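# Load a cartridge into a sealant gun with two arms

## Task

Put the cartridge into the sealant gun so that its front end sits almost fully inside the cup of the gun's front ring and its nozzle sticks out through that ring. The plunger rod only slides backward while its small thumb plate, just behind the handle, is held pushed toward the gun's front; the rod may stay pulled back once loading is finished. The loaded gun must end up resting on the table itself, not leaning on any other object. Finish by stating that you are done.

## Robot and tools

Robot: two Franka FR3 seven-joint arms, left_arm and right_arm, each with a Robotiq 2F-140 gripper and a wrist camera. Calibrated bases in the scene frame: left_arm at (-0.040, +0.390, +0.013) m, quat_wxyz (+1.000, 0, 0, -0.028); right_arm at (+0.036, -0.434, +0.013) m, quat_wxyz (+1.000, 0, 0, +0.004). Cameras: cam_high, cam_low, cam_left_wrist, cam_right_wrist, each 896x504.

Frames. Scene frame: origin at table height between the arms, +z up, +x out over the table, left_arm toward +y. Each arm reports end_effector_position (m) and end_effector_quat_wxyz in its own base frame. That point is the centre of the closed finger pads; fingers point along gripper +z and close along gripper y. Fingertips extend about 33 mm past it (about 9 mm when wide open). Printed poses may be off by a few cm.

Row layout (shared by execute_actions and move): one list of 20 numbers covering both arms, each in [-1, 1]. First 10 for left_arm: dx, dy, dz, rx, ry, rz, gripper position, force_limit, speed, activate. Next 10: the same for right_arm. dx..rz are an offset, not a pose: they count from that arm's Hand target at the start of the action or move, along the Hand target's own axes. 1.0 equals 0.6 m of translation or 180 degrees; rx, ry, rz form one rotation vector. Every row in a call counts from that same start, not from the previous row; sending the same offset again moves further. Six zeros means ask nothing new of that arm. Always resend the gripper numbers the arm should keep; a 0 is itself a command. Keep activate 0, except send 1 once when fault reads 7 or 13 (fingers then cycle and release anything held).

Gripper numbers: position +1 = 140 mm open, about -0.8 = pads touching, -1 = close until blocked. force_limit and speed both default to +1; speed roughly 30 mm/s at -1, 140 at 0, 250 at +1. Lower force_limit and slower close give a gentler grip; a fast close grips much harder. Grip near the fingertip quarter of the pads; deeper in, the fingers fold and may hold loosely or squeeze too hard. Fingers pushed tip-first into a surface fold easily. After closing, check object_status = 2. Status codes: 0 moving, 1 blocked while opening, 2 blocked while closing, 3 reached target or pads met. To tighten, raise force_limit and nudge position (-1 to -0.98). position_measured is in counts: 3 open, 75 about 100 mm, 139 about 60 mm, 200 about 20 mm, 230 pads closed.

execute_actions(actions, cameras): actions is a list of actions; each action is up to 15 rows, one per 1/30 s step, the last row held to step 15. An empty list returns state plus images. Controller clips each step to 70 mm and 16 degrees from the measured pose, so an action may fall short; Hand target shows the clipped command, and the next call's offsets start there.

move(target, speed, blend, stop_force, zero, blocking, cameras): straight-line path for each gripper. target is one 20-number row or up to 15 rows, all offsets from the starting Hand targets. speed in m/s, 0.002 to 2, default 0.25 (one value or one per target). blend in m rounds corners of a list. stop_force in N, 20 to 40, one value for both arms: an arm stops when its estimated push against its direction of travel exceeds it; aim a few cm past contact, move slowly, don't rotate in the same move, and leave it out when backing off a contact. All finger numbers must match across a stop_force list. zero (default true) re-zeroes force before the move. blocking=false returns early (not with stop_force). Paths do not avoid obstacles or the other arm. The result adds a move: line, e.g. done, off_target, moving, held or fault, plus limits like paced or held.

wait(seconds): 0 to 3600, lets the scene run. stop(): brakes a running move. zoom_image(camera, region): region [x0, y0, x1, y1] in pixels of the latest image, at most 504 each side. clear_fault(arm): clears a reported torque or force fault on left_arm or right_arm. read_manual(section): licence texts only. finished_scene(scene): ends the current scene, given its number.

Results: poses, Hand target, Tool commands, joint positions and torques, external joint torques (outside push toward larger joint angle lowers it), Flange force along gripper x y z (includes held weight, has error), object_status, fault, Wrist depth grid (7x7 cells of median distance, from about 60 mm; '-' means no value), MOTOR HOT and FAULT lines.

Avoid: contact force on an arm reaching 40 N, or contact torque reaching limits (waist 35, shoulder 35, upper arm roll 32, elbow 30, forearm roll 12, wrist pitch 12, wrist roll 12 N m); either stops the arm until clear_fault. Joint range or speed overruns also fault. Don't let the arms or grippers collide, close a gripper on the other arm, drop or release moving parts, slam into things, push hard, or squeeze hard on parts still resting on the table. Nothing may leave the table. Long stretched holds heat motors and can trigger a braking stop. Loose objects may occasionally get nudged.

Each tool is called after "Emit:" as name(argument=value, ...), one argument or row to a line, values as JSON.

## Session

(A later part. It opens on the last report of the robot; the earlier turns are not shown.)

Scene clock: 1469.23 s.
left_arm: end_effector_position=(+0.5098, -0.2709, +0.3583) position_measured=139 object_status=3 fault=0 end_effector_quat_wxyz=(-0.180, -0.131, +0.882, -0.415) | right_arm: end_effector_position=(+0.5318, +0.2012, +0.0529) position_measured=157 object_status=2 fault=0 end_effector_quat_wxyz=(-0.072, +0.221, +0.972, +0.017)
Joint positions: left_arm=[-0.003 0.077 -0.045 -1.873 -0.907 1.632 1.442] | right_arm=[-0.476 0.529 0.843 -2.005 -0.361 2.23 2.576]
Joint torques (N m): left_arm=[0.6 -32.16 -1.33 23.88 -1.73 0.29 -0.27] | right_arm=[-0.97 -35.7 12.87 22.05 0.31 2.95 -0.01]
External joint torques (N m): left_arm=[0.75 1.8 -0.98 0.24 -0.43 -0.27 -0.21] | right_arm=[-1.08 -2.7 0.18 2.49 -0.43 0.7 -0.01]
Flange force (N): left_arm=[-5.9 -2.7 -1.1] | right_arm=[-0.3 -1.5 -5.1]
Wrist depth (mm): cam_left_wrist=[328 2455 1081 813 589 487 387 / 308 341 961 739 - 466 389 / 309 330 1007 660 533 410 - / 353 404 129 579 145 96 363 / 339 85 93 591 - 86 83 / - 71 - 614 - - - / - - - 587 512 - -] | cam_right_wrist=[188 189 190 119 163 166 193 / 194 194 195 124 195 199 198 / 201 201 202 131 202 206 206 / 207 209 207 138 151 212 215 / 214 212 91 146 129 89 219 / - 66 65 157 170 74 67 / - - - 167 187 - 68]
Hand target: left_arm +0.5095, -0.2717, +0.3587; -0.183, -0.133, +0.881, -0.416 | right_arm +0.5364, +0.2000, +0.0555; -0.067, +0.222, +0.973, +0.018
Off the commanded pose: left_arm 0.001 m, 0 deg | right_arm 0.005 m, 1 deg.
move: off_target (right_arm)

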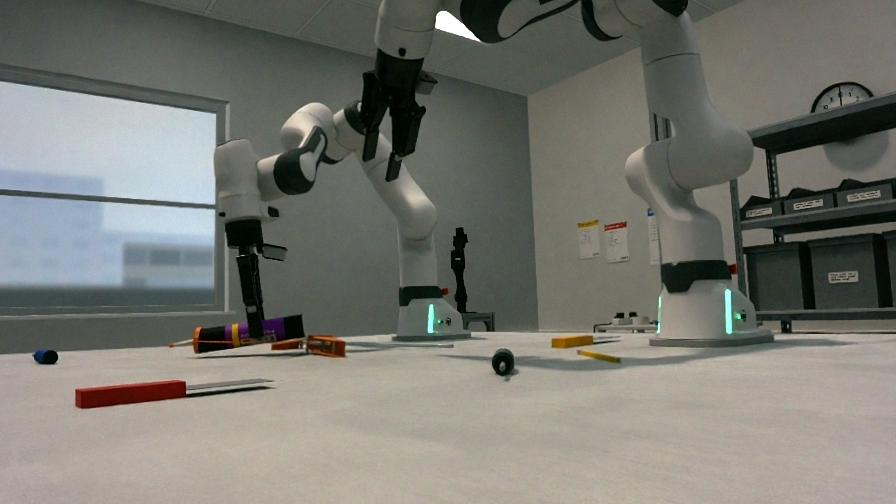

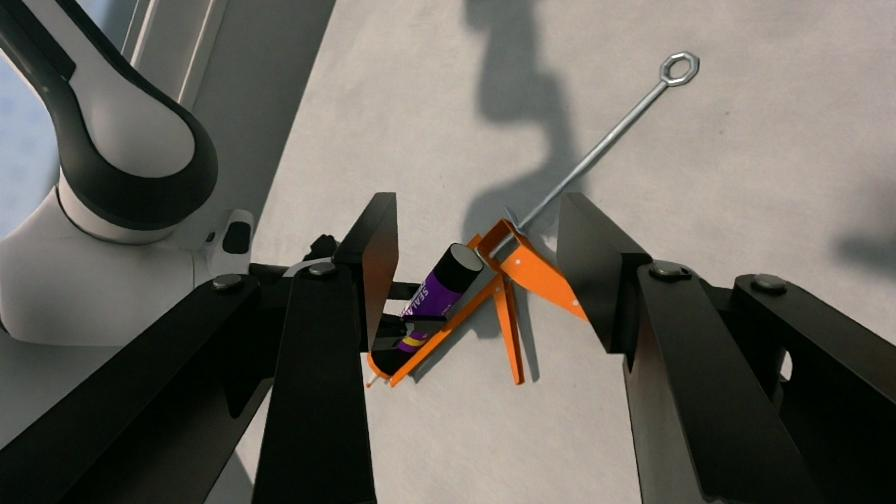

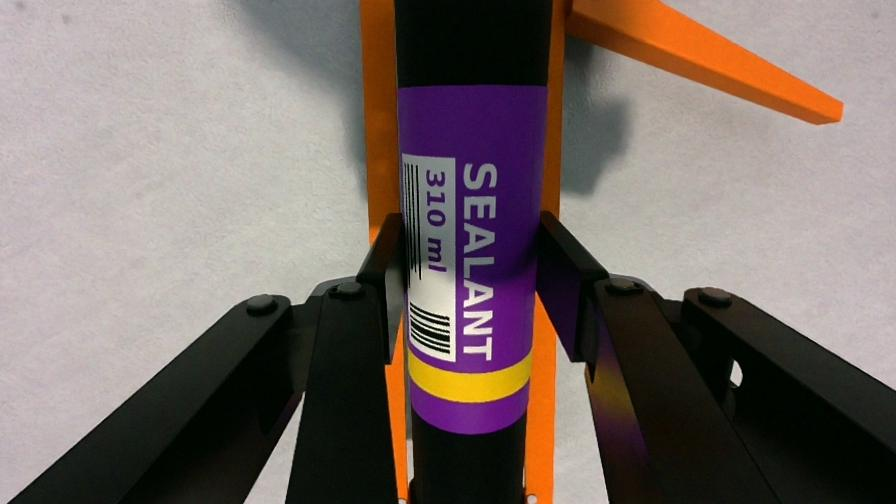

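Emit:
move(
  target=[0,0,0,0,0,0,-0.0785,-1,0,0,0.002,0,0.0020,0,-0.0080,0,-1,-0.1,-1,0],
  speed=0.015,
  cameras=["cam_low","cam_left_wrist","cam_right_wrist"],
)

Emit:
zoom_image(
  camera="cam_low",
  region=[180, 315, 240, 360],
)

Emit:
zoom_image(
  camera="cam_low",
  region=[230, 290, 350, 360],
)

Emit:
zoom_image(
  camera="cam_left_wrist",
  region=[340, 220, 540, 400],
)

Scene clock: 1487.60 s.
left_arm: end_effector_position=(+0.5098, -0.2709, +0.3583) position_measured=139 object_status=3 fault=0 end_effector_quat_wxyz=(-0.180, -0.131, +0.882, -0.415) | right_arm: end_effector_position=(+0.5306, +0.1998, +0.0515) position_measured=157 object_status=2 fault=0 end_effector_quat_wxyz=(-0.062, +0.220, +0.974, +0.013)
Joint positions: left_arm=[-0.003 0.077 -0.045 -1.873 -0.907 1.632 1.442] | right_arm=[-0.47 0.51 0.836 -2.029 -0.371 2.256 2.585]
Joint velocities: left_arm=[within noise] | right_arm=[0.001 -0.001 -0.002 -0.001 0 0.004 0.005]
Joint torques (N m): left_arm=[0.59 -32.12 -1.32 23.84 -1.72 0.31 -0.24] | right_arm=[-0.17 -35.86 12.87 21.08 0.33 3.14 0.21]
External joint torques (N m): left_arm=[0.64 2.1 -1.06 0.05 -0.41 -0.27 -0.18] | right_arm=[-0.01 -3.33 0.91 1.44 -0.38 0.85 0.21]
Flange force (N): left_arm=[-6.3 -2.5 -0.7] | right_arm=[4.5 -3.3 -4.9]
Wrist depth (mm): cam_left_wrist=[321 1991 - 744 589 475 394 / 308 334 992 706 572 463 385 / 337 330 995 680 532 447 384 / 349 402 129 608 146 421 362 / 339 85 90 592 538 86 335 / - 70 - 617 525 - - / - - - 569 - - -] | cam_right_wrist=[186 186 186 119 164 163 190 / 193 193 193 125 193 196 195 / 199 200 201 132 200 203 204 / 207 208 206 138 151 212 212 / 214 211 91 146 129 89 219 / - 66 64 157 169 74 67 / - - - 167 188 - 68]
Hand target: left_arm +0.5095, -0.2717, +0.3587; -0.183, -0.133, +0.881, -0.416 | right_arm +0.5352, +0.2006, +0.0545; -0.055, +0.222, +0.973, +0.015
Off the commanded pose: left_arm 0.001 m, 0 deg | right_arm 0.006 m, 1 deg.
move: off_target (right_arm)

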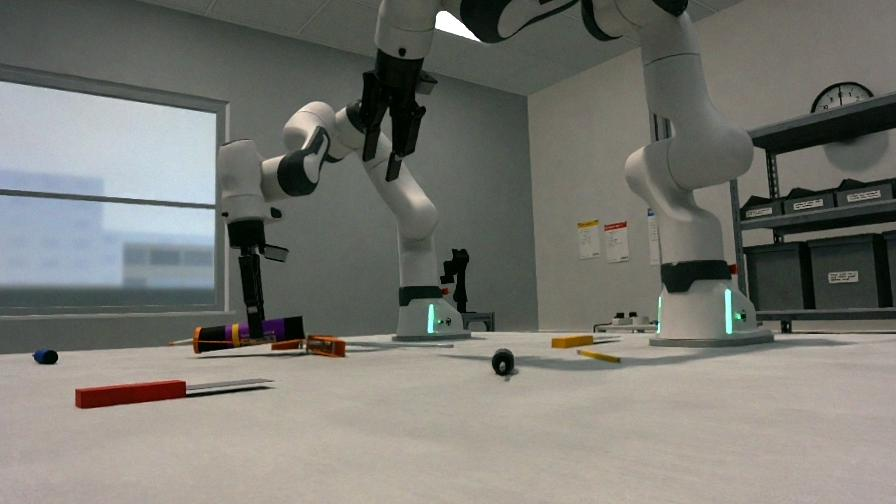

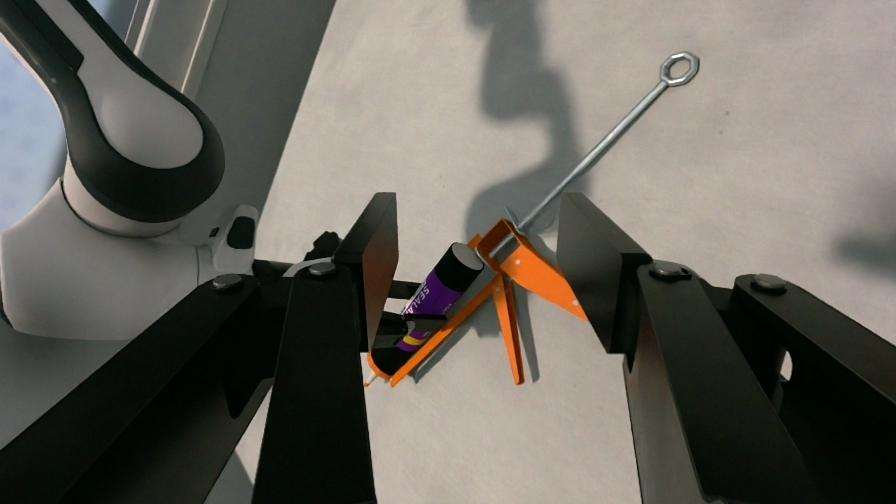

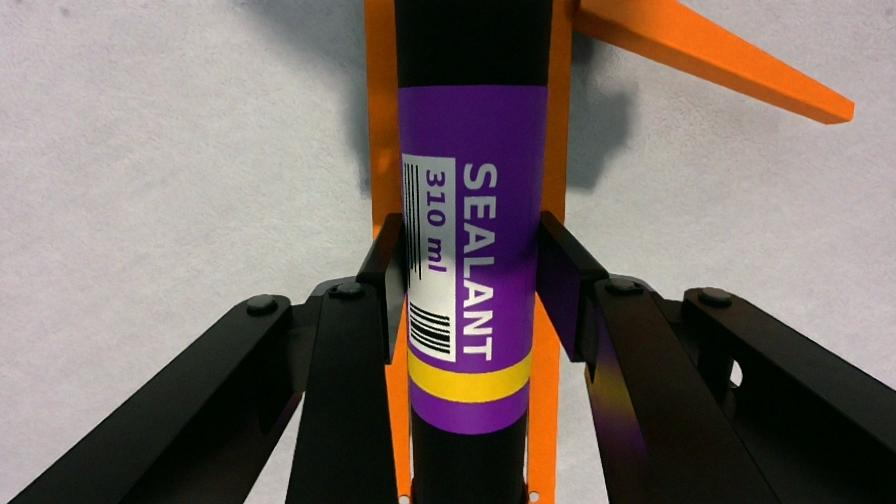

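Scaled by 8.400 from the camera's image (finer frame: 1280x720).

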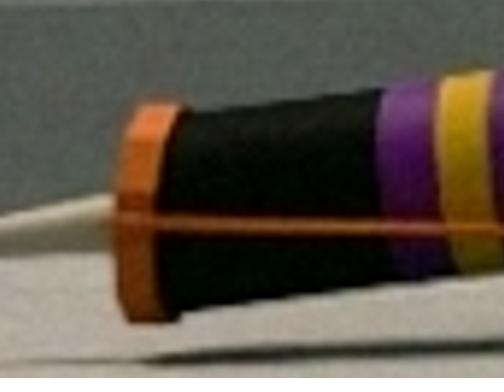

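Scaled by 4.200 from the camera's image (finer frame: 1280x720).

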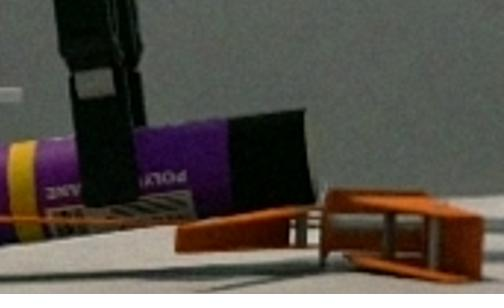

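Scaled by 2.520 from the camera's image (finer frame: 1280x720).

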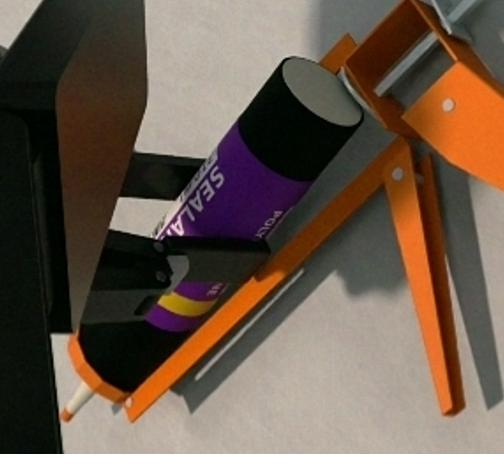

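Emit:
move(
  target=[0,0,0,0,0,0,-0.0785,-1,0,0,0.003,0,-0.003,0,0,0,-1,-0.1,-1,0],
  speed=0.015,
)

Emit:
move(
  target=[0,0,0,0,0,0,-0.0785,-1,0,0,0,0,0,0,0,0,0.12,-0.1,-1,0],
  cameras=["all"],
)

Emit:
zoom_image(
  camera="cam_low",
  region=[180, 290, 350, 360],
)

Emit:
zoom_image(
  camera="cam_left_wrist",
  region=[340, 220, 540, 400],
)

Scene clock: 1509.27 s.
left_arm: end_effector_position=(+0.5098, -0.2709, +0.3583) position_measured=139 object_status=3 fault=0 end_effector_quat_wxyz=(-0.180, -0.131, +0.882, -0.415) | right_arm: end_effector_position=(+0.5301, +0.1998, +0.0529) position_measured=157 object_status=2 fault=0 end_effector_quat_wxyz=(-0.060, +0.219, +0.974, +0.012)
Joint positions: left_arm=[-0.003 0.077 -0.045 -1.873 -0.907 1.632 1.442] | right_arm=[-0.469 0.503 0.837 -2.033 -0.371 2.256 2.587]
Joint torques (N m): left_arm=[0.6 -32.09 -1.34 23.91 -1.72 0.32 -0.31] | right_arm=[-0.78 -35.98 13.84 20.52 1.03 2.89 0.15]
External joint torques (N m): left_arm=[0.67 2.18 -1.07 0.11 -0.41 -0.25 -0.26] | right_arm=[-0.68 -3.47 1.92 0.75 0.32 0.59 0.15]
Flange force (N): left_arm=[-6.6 -2.9 -0.8] | right_arm=[9.0 -8.5 -8.5]
Wrist depth (mm): cam_left_wrist=[318 2258 - 720 563 509 - / 305 329 - 704 564 459 407 / 315 325 988 716 - - 376 / 347 400 129 602 146 406 366 / 339 84 90 592 538 86 336 / - 70 - 634 - - - / - - - 569 513 - -] | cam_right_wrist=[187 188 188 118 163 164 191 / 193 194 194 124 194 198 197 / 202 201 202 131 201 205 205 / 208 209 208 138 150 212 214 / 216 213 91 146 129 89 221 / - 66 65 158 171 74 67 / - - - 168 191 - 68]
Hand target: left_arm +0.5095, -0.2717, +0.3587; -0.183, -0.133, +0.881, -0.416 | right_arm +0.5337, +0.2013, +0.0565; -0.055, +0.222, +0.973, +0.015
Off the commanded pose: left_arm 0.001 m, 0 deg | right_arm 0.005 m, 1 deg.
move: off_target (right_arm)

Scene clock: 1510.43 s.
left_arm: end_effector_position=(+0.5098, -0.2709, +0.3583) position_measured=139 object_status=3 fault=0 end_effector_quat_wxyz=(-0.180, -0.131, +0.882, -0.415) | right_arm: end_effector_position=(+0.5323, +0.2004, +0.0553) position_measured=114 object_status=0 fault=0 end_effector_quat_wxyz=(-0.057, +0.219, +0.974, +0.013)
Joint positions: left_arm=[-0.003 0.077 -0.045 -1.873 -0.907 1.632 1.442] | right_arm=[-0.47 0.499 0.838 -2.032 -0.37 2.259 2.587]
Joint torques (N m): left_arm=[0.63 -32.19 -1.34 23.84 -1.71 0.32 -0.26] | right_arm=[-0.38 -33.58 12.82 19.59 0.99 2.62 0.11]
External joint torques (N m): left_arm=[0.53 1.74 -1.24 0.24 -0.43 -0.27 -0.21] | right_arm=[-0.52 -1.2 0.79 -0.14 0.27 0.31 0.1]
Flange force (N): left_arm=[-5.7 -2.9 -0.7] | right_arm=[4.9 -5.1 -3.2]
Wrist depth (mm): cam_left_wrist=[317 2238 930 759 602 464 401 / 302 330 1003 697 569 448 410 / 331 327 988 683 552 437 377 / 346 400 - 601 146 417 364 / 337 85 93 591 146 86 336 / - 70 - 609 - - - / - - - - - - -] | cam_right_wrist=[188 188 189 148 171 171 193 / 195 196 196 153 196 198 200 / 203 203 203 159 204 207 208 / 210 211 183 166 175 214 217 / 218 87 103 173 193 95 89 / - 73 228 179 231 67 77 / - - 241 189 239 - -]
Hand target: left_arm +0.5095, -0.2717, +0.3587; -0.183, -0.133, +0.881, -0.416 | right_arm +0.5337, +0.2013, +0.0565; -0.055, +0.222, +0.973, +0.015
Off the commanded pose: left_arm 0.001 m, 0 deg | right_arm 0.002 m, 0 deg.
move: done

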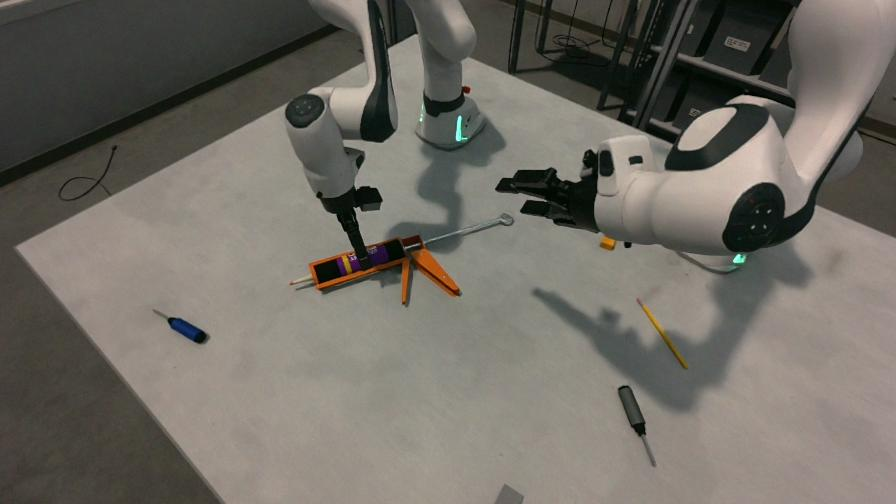

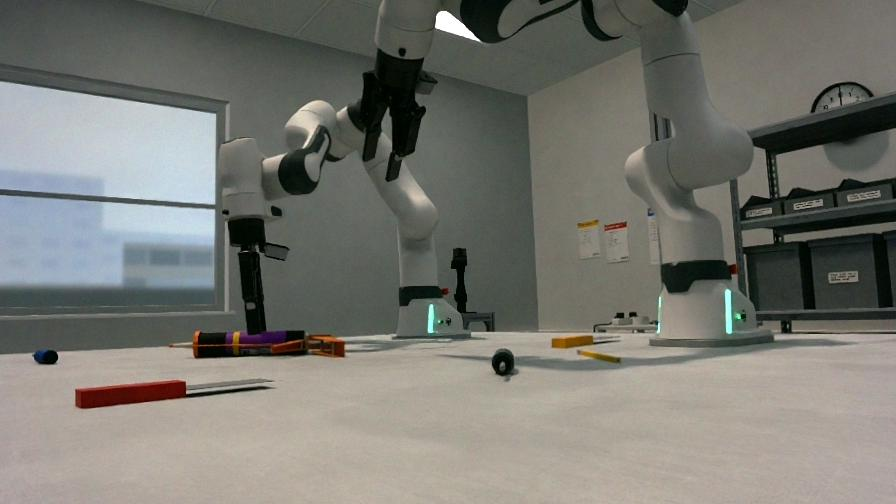

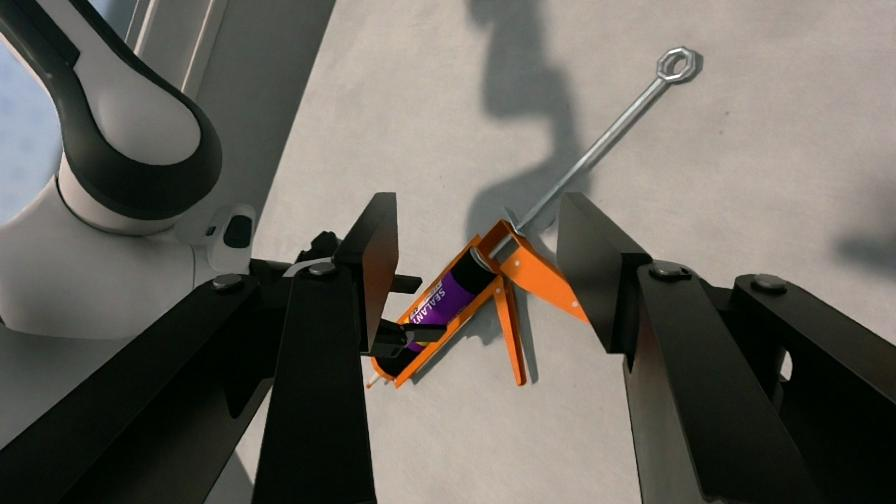

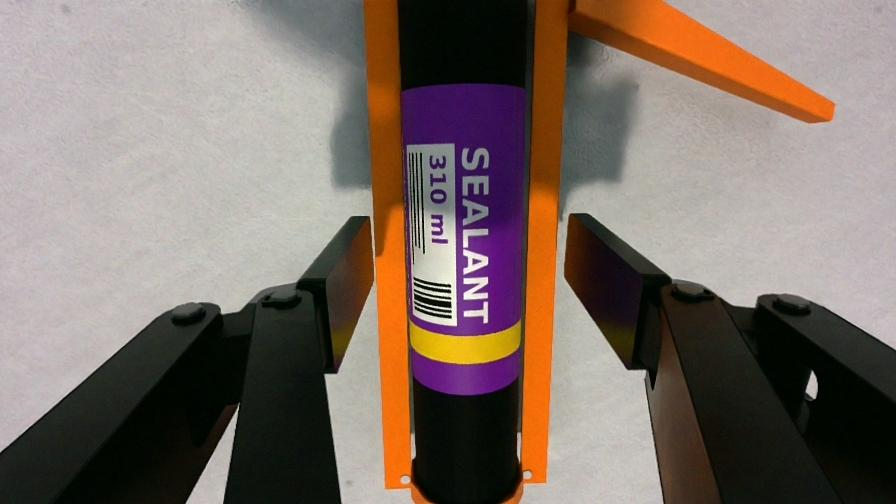

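Scaled by 2.965 from the camera's image (finer frame: 1280x720).

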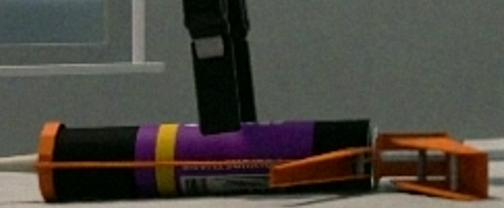

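Scaled by 2.520 from the camera's image (finer frame: 1280x720).

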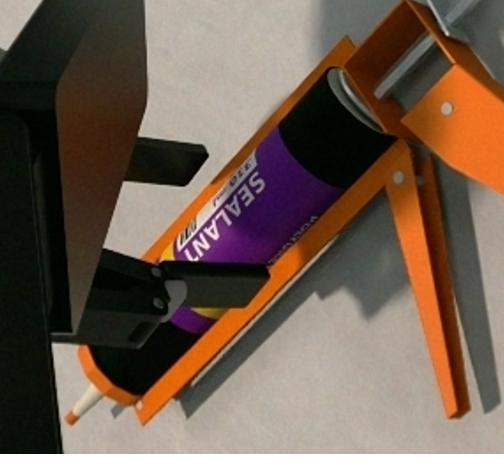

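Emit:
move(
  target=[0,0,0,0,0,0,-0.0785,-1,0,0,-0.02,0,-0.08,0,-0.036,0,0.12,-0.1,-1,0],
  speed=0.08,
  cameras=["cam_low","cam_left_wrist","cam_right_wrist"],
)

Emit:
zoom_image(
  camera="cam_right_wrist",
  region=[320, 300, 620, 504],
)

Emit:
zoom_image(
  camera="cam_left_wrist",
  region=[340, 220, 540, 400],
)

Scene clock: 1522.40 s.
left_arm: end_effector_position=(+0.5098, -0.2709, +0.3583) position_measured=139 object_status=3 fault=0 end_effector_quat_wxyz=(-0.180, -0.131, +0.882, -0.415) | right_arm: end_effector_position=(+0.5488, +0.1935, +0.1026) position_measured=114 object_status=3 fault=0 end_effector_quat_wxyz=(-0.001, +0.218, +0.976, +0.001)
Joint positions: left_arm=[-0.003 0.077 -0.045 -1.873 -0.907 1.632 1.442] | right_arm=[-0.491 0.365 0.869 -2.062 -0.361 2.27 2.595]
Joint velocities: left_arm=[within noise] | right_arm=[0 -0.001 -0.002 -0.005 0.005 0.002 0.001]
Joint torques (N m): left_arm=[0.6 -32.18 -1.29 23.86 -1.73 0.3 -0.26] | right_arm=[-0.69 -30.19 9.64 20.49 1.01 2.83 0.25]
External joint torques (N m): left_arm=[0.81 1.83 -0.89 0.17 -0.41 -0.26 -0.21] | right_arm=[-0.75 -1.19 0.52 -0.95 0.3 0.33 0.25]
Flange force (N): left_arm=[-5.8 -2.4 -1.1] | right_arm=[7.4 -8.2 -2.9]
Wrist depth (mm): cam_left_wrist=[291 2580 1067 773 585 462 399 / 275 311 1032 - 568 458 385 / 309 400 - 693 552 452 374 / 328 375 - 585 146 403 365 / - 84 93 603 532 86 334 / - 70 - 609 530 - - / - - - 587 509 - -] | cam_right_wrist=[222 224 224 185 226 224 230 / 236 236 236 196 239 242 242 / 247 248 249 208 253 256 257 / 261 262 259 220 156 268 273 / 275 87 114 237 252 95 89 / - 73 298 303 305 67 77 / - - 326 328 329 - -]
Hand target: left_arm +0.5095, -0.2717, +0.3587; -0.183, -0.133, +0.881, -0.416 | right_arm +0.5493, +0.1935, +0.1028; +0.000, +0.223, +0.975, +0.003
Off the commanded pose: left_arm 0.001 m, 0 deg | right_arm 0.001 m, 1 deg.
move: done

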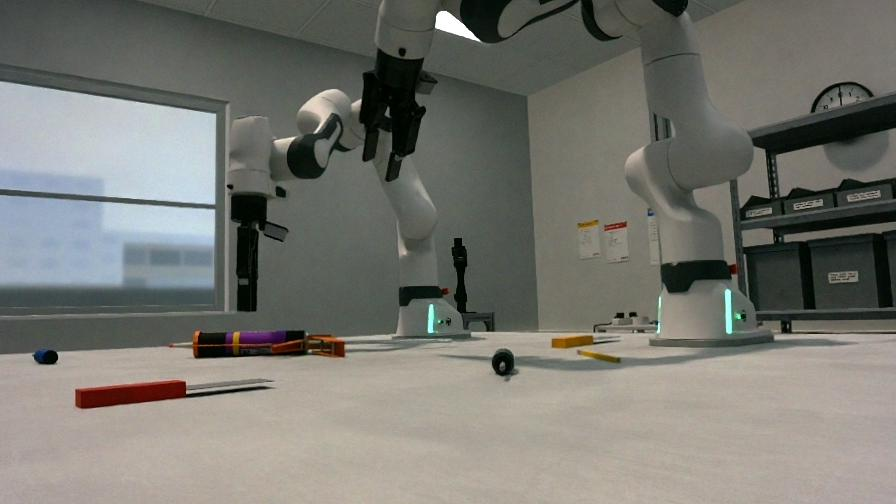

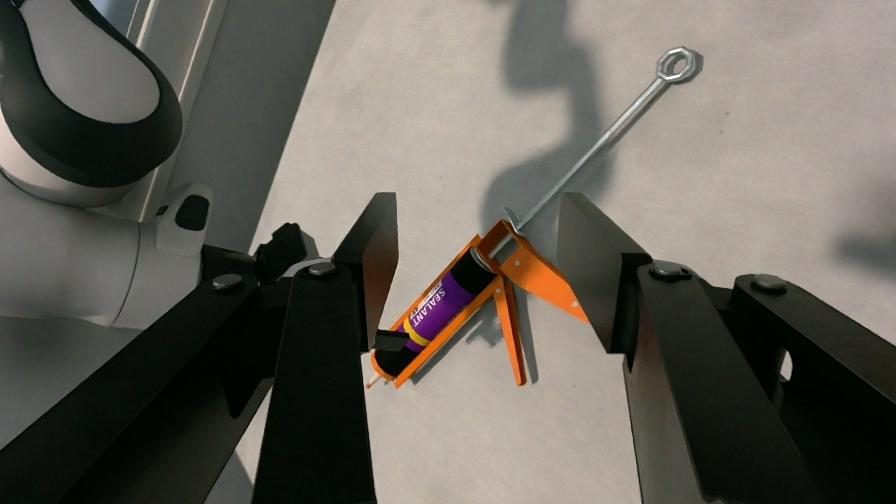

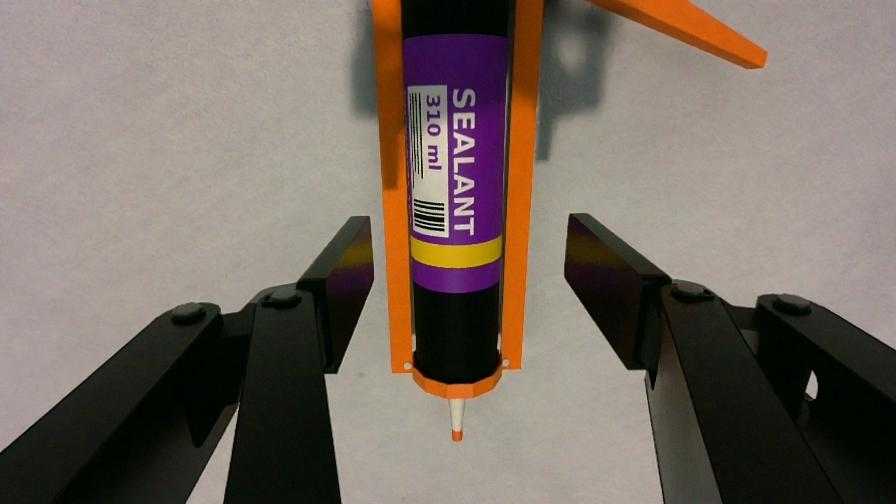

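Scaled by 1.680 from the camera's image (finer frame: 1280x720).

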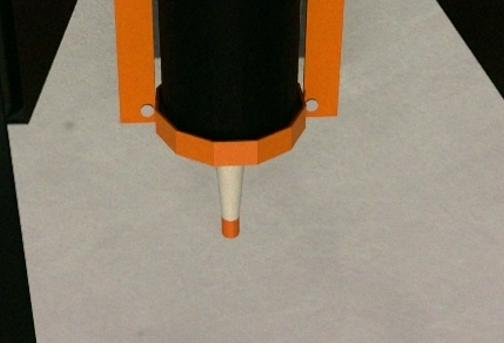

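Scaled by 2.520 from the camera's image (finer frame: 1280x720).

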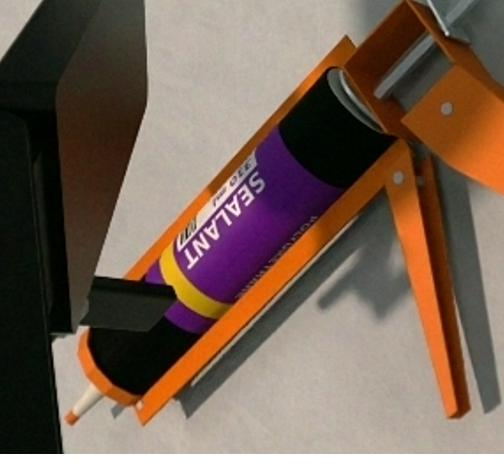

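Emit:
move(
  target=[
    [0,0,0,0,0,0,-0.0785,-1,0,0,-0.0588,-0.0025,0,0,0,0,-0.05,-0.1,-1,0],
    [0,0,0,0,0,0,-0.0785,-1,0,0,-0.0588,-0.0025,0.06,0,0,0,-0.05,-0.1,-1,0],
  ],
  speed=0.1,
  cameras=["cam_low","cam_left_wrist","cam_right_wrist"],
)

Emit:
zoom_image(
  camera="cam_right_wrist",
  region=[320, 200, 620, 504],
)

Emit:
zoom_image(
  camera="cam_low",
  region=[180, 290, 350, 360],
)

Scene clock: 1561.23 s.
left_arm: end_effector_position=(+0.5098, -0.2709, +0.3583) position_measured=139 object_status=3 fault=0 end_effector_quat_wxyz=(-0.180, -0.131, +0.882, -0.415) | right_arm: end_effector_position=(+0.5789, +0.1767, +0.0663) position_measured=135 object_status=3 fault=0 end_effector_quat_wxyz=(-0.002, +0.220, +0.975, +0.002)
Joint positions: left_arm=[-0.003 0.077 -0.045 -1.873 -0.907 1.632 1.442] | right_arm=[-0.435 0.495 0.777 -1.98 -0.452 2.292 2.605]
Joint velocities: left_arm=[within noise] | right_arm=[-0.001 0 -0.002 0.001 0 0.003 0.004]
Joint torques (N m): left_arm=[0.69 -32.15 -1.34 23.89 -1.71 0.32 -0.26] | right_arm=[0 -35.16 11.32 20.13 0.36 2.79 0.2]
External joint torques (N m): left_arm=[0.73 1.87 -1.08 0.21 -0.41 -0.26 -0.2] | right_arm=[0.01 -0.68 0.03 -0.34 -0.34 0.31 0.2]
Flange force (N): left_arm=[-6.0 -2.7 -0.9] | right_arm=[2.7 -2.0 0.2]
Wrist depth (mm): cam_left_wrist=[334 1991 - - 572 489 399 / 314 346 965 640 567 502 381 / 313 336 972 716 541 432 369 / 359 414 - 579 145 419 359 / 342 85 92 598 145 86 335 / - 70 - 612 533 - - / - - - 608 - - -] | cam_right_wrist=[190 190 192 151 190 196 196 / 200 201 201 159 200 205 206 / 211 211 213 168 214 216 219 / 223 224 219 179 155 230 232 / 237 88 99 190 134 91 241 / - 69 65 259 261 67 70 / - 64 - 278 278 - 67]
Hand target: left_arm +0.5095, -0.2717, +0.3587; -0.183, -0.133, +0.881, -0.416 | right_arm +0.5805, +0.1770, +0.0667; +0.000, +0.223, +0.975, +0.003
Off the commanded pose: left_arm 0.001 m, 0 deg | right_arm 0.002 m, 0 deg.
move: done

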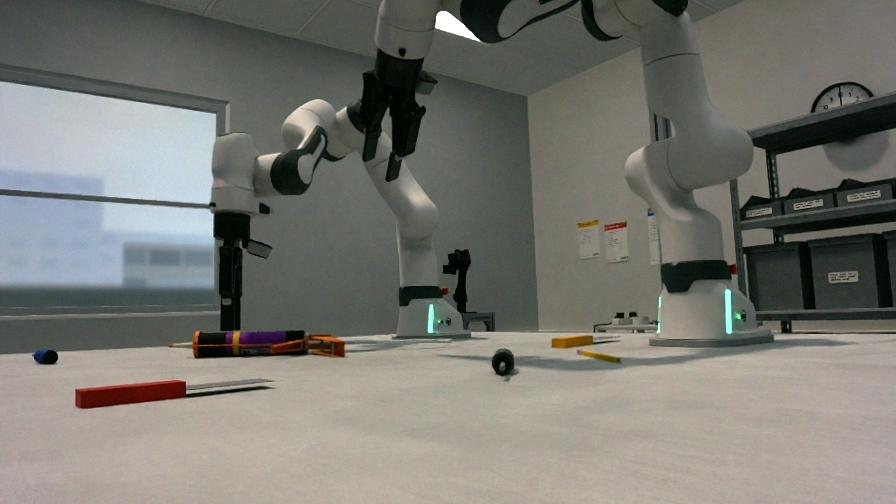

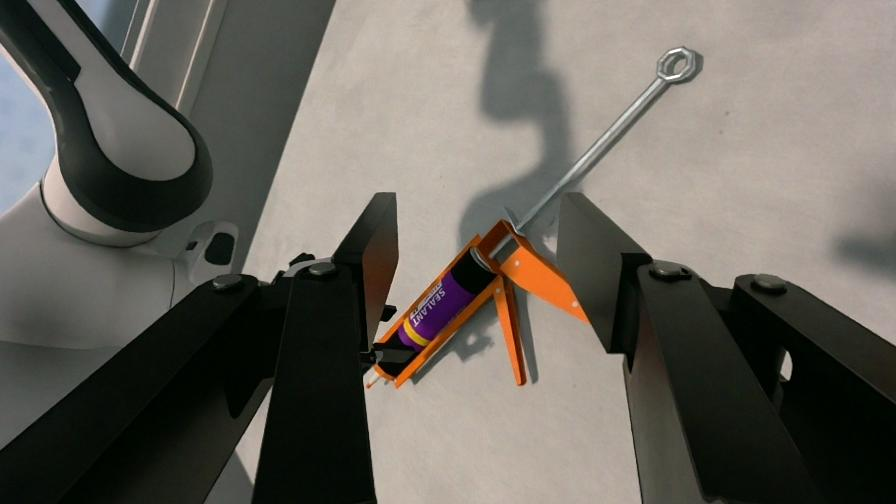

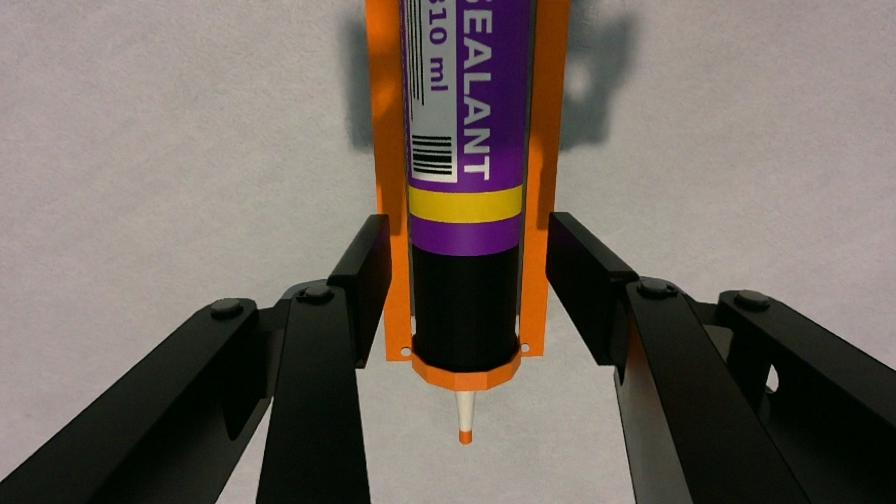

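Scaled by 1.658 from the camera's image (finer frame: 1280x720).

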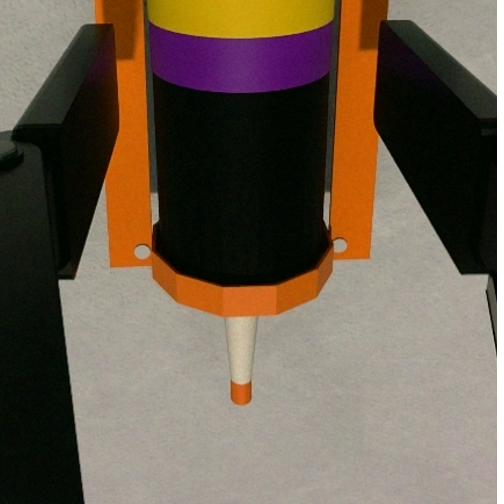

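Scaled by 2.965 from the camera's image (finer frame: 1280x720).

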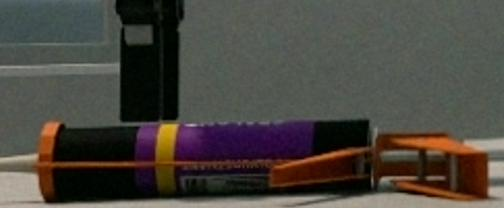

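Emit:
move(
  target=[0,0,0,0,0,0,-0.0785,-1,0,0,-0.0060,0,0.0235,0,0,0,-0.05,-0.1,-1,0],
  speed=0.05,
  cameras=["cam_low","cam_left_wrist","cam_right_wrist"],
)

Emit:
zoom_image(
  camera="cam_low",
  region=[180, 290, 350, 360],
)

Emit:
zoom_image(
  camera="cam_left_wrist",
  region=[340, 280, 480, 400],
)

Scene clock: 1580.80 s.
left_arm: end_effector_position=(+0.5098, -0.2709, +0.3583) position_measured=139 object_status=3 fault=0 end_effector_quat_wxyz=(-0.180, -0.131, +0.882, -0.415) | right_arm: end_effector_position=(+0.5821, +0.1752, +0.0525) position_measured=135 object_status=3 fault=0 end_effector_quat_wxyz=(-0.002, +0.220, +0.975, +0.002)
Joint positions: left_arm=[-0.003 0.077 -0.045 -1.873 -0.907 1.632 1.442] | right_arm=[-0.414 0.523 0.75 -1.973 -0.473 2.312 2.613]
Joint velocities: left_arm=[within noise] | right_arm=[0.002 0 -0.002 0 0 0.004 0]
Joint torques (N m): left_arm=[0.63 -32.15 -1.35 23.84 -1.72 0.33 -0.26] | right_arm=[0.16 -36.25 11.17 20.05 0.32 2.77 0.34]
External joint torques (N m): left_arm=[0.66 1.92 -1.11 0.17 -0.42 -0.24 -0.2] | right_arm=[0.41 -0.72 -0.2 -0.1 -0.36 0.29 0.34]
Flange force (N): left_arm=[-6.0 -2.7 -0.8] | right_arm=[1.8 -0.1 0.8]
Wrist depth (mm): cam_left_wrist=[336 2809 992 840 584 - 376 / 325 351 984 741 540 460 372 / 335 336 965 674 511 452 377 / 364 412 129 592 146 436 363 / 342 85 93 601 531 86 335 / - 70 - 629 - - - / - - - 614 - - -] | cam_right_wrist=[178 179 178 138 178 182 184 / 187 188 188 146 188 192 193 / 197 199 199 154 198 203 205 / 209 210 207 163 166 215 217 / 221 89 99 174 155 91 225 / - 69 68 201 244 67 70 / - 64 - 259 262 - 67]
Hand target: left_arm +0.5095, -0.2717, +0.3587; -0.183, -0.133, +0.881, -0.416 | right_arm +0.5837, +0.1755, +0.0526; +0.000, +0.223, +0.975, +0.003
Off the commanded pose: left_arm 0.001 m, 0 deg | right_arm 0.002 m, 0 deg.
move: done

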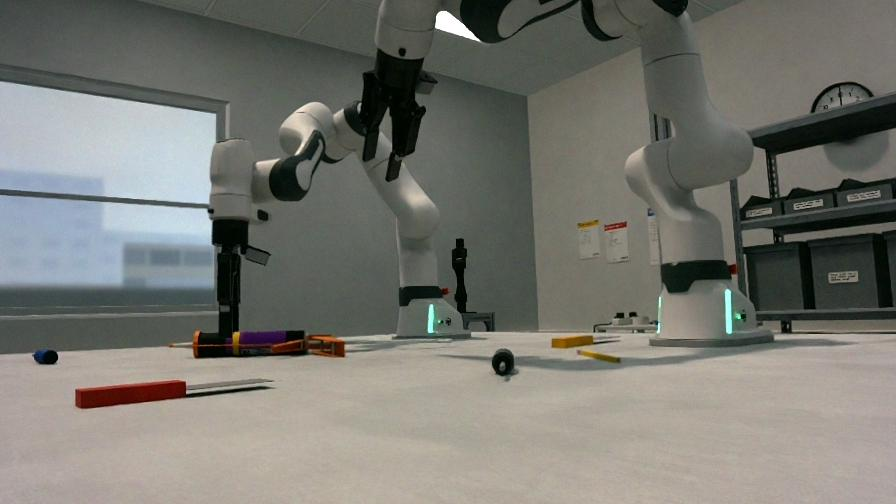

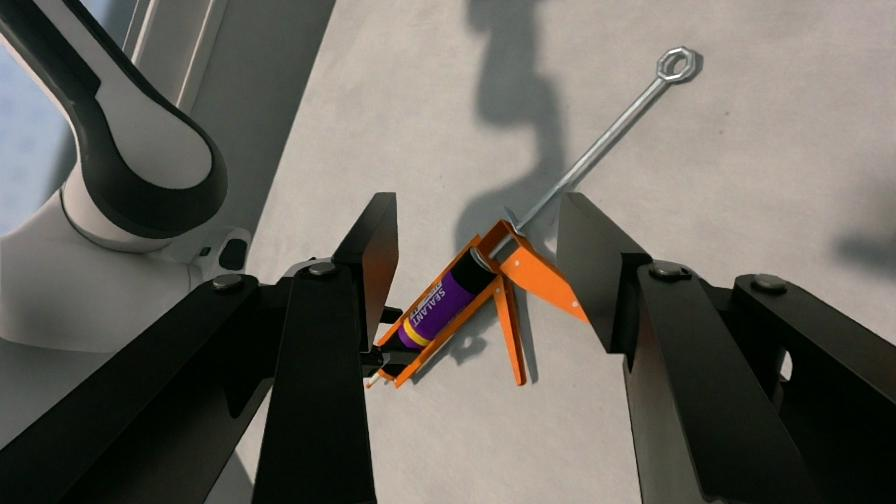

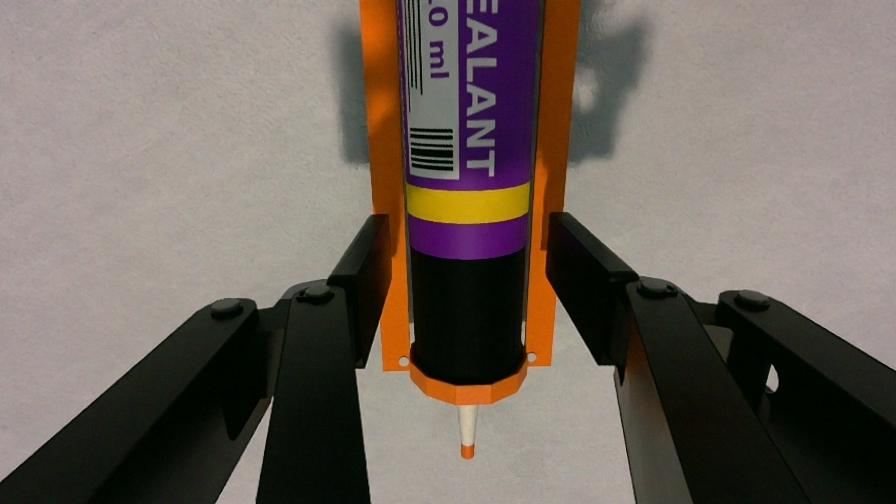

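Scaled by 2.965 from the camera's image (finer frame: 1280x720).

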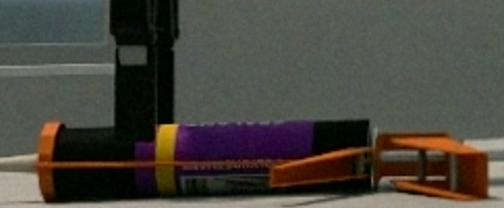

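Scaled by 3.600 from the camera's image (finer frame: 1280x720).

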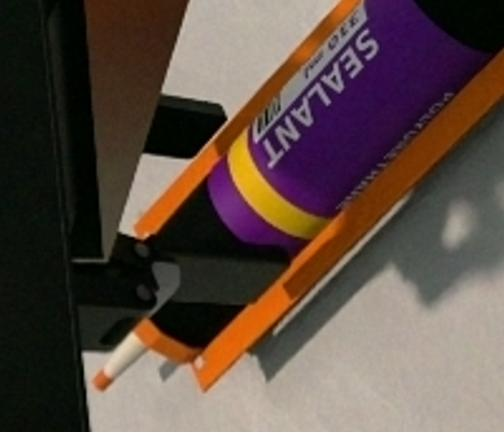

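Emit:
move(
  target=[0,0,0,0,0,0,-0.0785,-1,0,0,0,0,0.0115,0,0,0,-0.05,-0.1,-1,0],
  speed=0.03,
  stop_force=20,
  cameras=["cam_low","cam_right_wrist"],
)

Emit:
zoom_image(
  camera="cam_low",
  region=[180, 290, 300, 360],
)

Scene clock: 1599.47 s.
left_arm: end_effector_position=(+0.5098, -0.2709, +0.3583) position_measured=139 object_status=3 fault=0 end_effector_quat_wxyz=(-0.180, -0.131, +0.882, -0.415) | right_arm: end_effector_position=(+0.5833, +0.1750, +0.0461) position_measured=135 object_status=3 fault=0 end_effector_quat_wxyz=(-0.001, +0.221, +0.975, +0.002)
Joint positions: left_arm=[-0.003 0.077 -0.045 -1.873 -0.907 1.632 1.442] | right_arm=[-0.4 0.532 0.733 -1.973 -0.479 2.326 2.618]
Joint torques (N m): left_arm=[0.59 -32.07 -1.3 23.91 -1.72 0.31 -0.25] | right_arm=[0.08 -36.73 11.75 19.61 0.59 2.8 0.19]
External joint torques (N m): left_arm=[0.72 1.86 -0.97 0.28 -0.41 -0.26 -0.2] | right_arm=[0.06 -0.71 0.18 -0.33 -0.08 0.32 0.19]
Flange force (N): left_arm=[-6.2 -2.8 -1.1] | right_arm=[3.0 -2.2 -0.6]
Wrist depth (mm): cam_left_wrist=[339 2007 1032 706 591 466 396 / 331 347 906 733 575 450 387 / 369 346 1067 685 527 449 377 / 363 408 123 577 145 423 356 / 344 85 90 602 - 86 88 / - 70 - 631 - - - / - - - 589 510 - -] | cam_right_wrist=[172 172 171 132 157 176 178 / 183 182 182 139 183 186 187 / 191 192 190 147 192 197 199 / 203 204 200 158 158 209 210 / 215 89 98 167 155 91 219 / - 69 65 176 236 67 70 / - 64 - 251 253 - 67]
Hand target: left_arm +0.5095, -0.2717, +0.3587; -0.183, -0.133, +0.881, -0.416 | right_arm +0.5837, +0.1755, +0.0457; +0.000, +0.223, +0.975, +0.003
Off the commanded pose: left_arm 0.001 m, 0 deg | right_arm 0.001 m, 0 deg.
move: done

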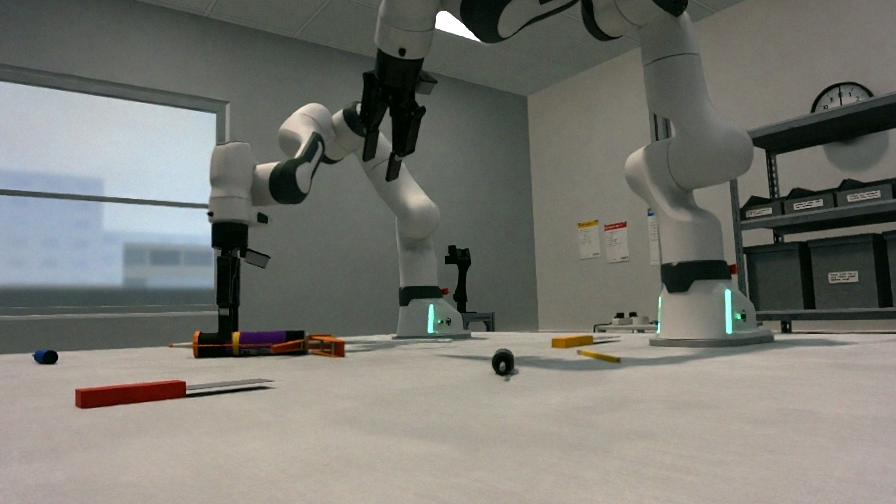

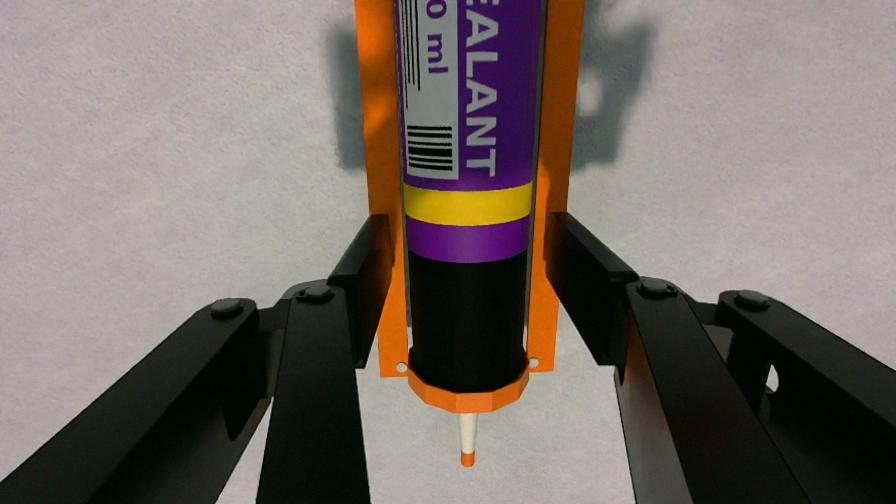

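Scaled by 4.200 from the camera's image (finer frame: 1280x720).

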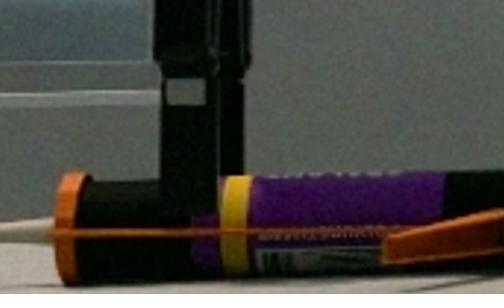

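Emit:
move(
  target=[
    [0,0,0,0,0,0,-0.0785,-1,0,0,0,0,0.0042,0,0,0,-0.05,-0.1,-1,0],
    [0,0,0,0,0,0,-0.0785,-1,0,0,0,0,0.0042,0,0,0,-1,-0.5,-1,0],
  ],
  speed=0.03,
  cameras=["cam_low","cam_right_wrist"],
)

Emit:
zoom_image(
  camera="cam_low",
  region=[180, 290, 300, 360],
)

Scene clock: 1612.40 s.
left_arm: end_effector_position=(+0.5098, -0.2709, +0.3583) position_measured=139 object_status=3 fault=0 end_effector_quat_wxyz=(-0.180, -0.131, +0.882, -0.415) | right_arm: end_effector_position=(+0.5836, +0.1749, +0.0439) position_measured=159 object_status=0 fault=0 end_effector_quat_wxyz=(-0.001, +0.221, +0.975, +0.002)
Joint positions: left_arm=[-0.003 0.077 -0.045 -1.873 -0.907 1.632 1.442] | right_arm=[-0.394 0.535 0.726 -1.973 -0.48 2.331 2.619]
Joint torques (N m): left_arm=[0.63 -32.1 -1.31 23.91 -1.7 0.31 -0.28] | right_arm=[0.15 -36.16 11.7 19.36 0.51 3.25 0.17]
External joint torques (N m): left_arm=[0.66 1.96 -1.07 0.22 -0.4 -0.27 -0.23] | right_arm=[0.13 -0.02 0.16 -0.55 -0.17 0.75 0.16]
Flange force (N): left_arm=[-6.3 -2.9 -1.0] | right_arm=[2.9 -1.9 1.6]
Wrist depth (mm): cam_left_wrist=[340 2199 1011 766 569 484 396 / 333 361 - 727 553 454 387 / 377 343 893 698 571 440 393 / 364 402 - 585 146 429 - / 344 85 93 606 533 86 88 / - 71 - - 529 - - / - - - 589 511 - -] | cam_right_wrist=[170 170 170 130 153 174 175 / 180 180 180 137 181 183 185 / 189 190 189 145 190 195 197 / 199 202 200 153 157 207 208 / 213 208 91 163 112 89 219 / - 66 65 174 182 74 64 / - - - 249 - - 67]
Hand target: left_arm +0.5095, -0.2717, +0.3587; -0.183, -0.133, +0.881, -0.416 | right_arm +0.5837, +0.1756, +0.0432; +0.000, +0.223, +0.975, +0.003
Off the commanded pose: left_arm 0.001 m, 0 deg | right_arm 0.001 m, 0 deg.
move: done

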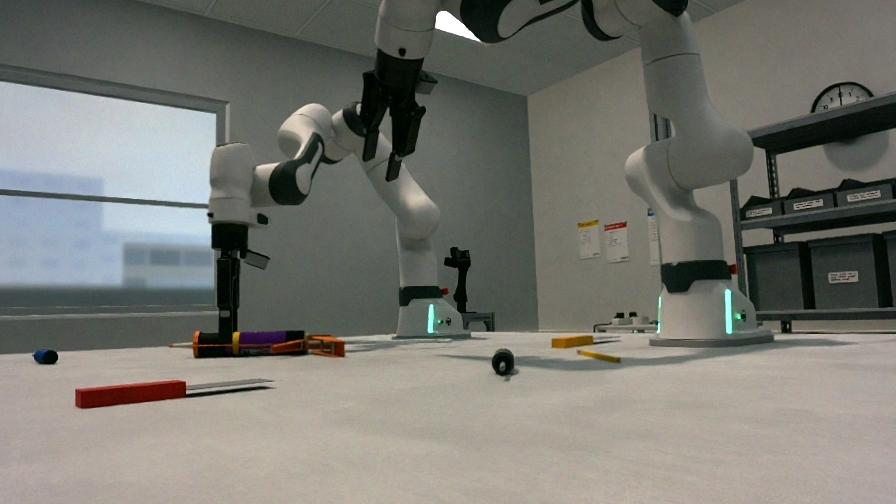

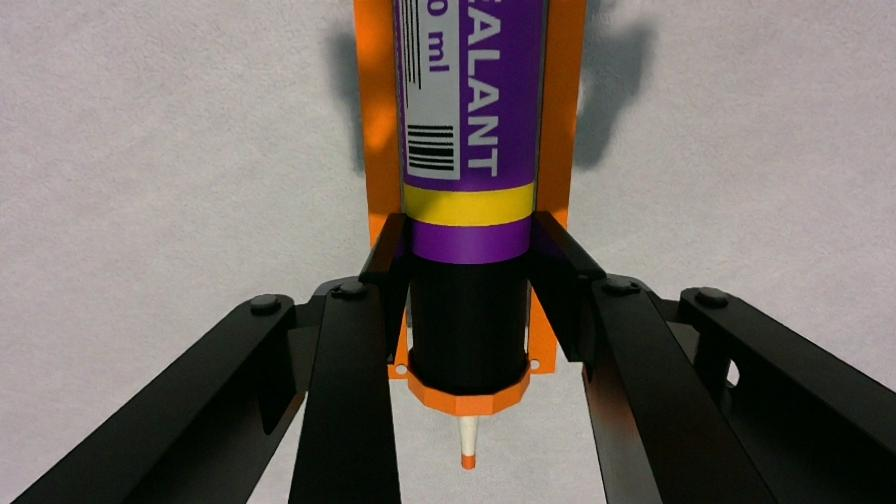

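Scaled by 4.200 from the camera's image (finer frame: 1280x720).

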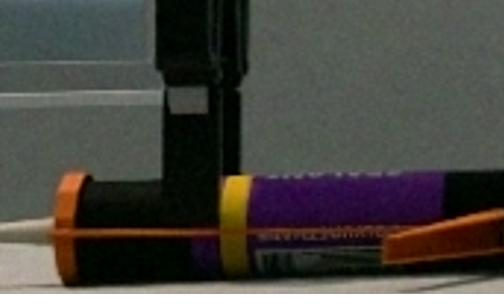

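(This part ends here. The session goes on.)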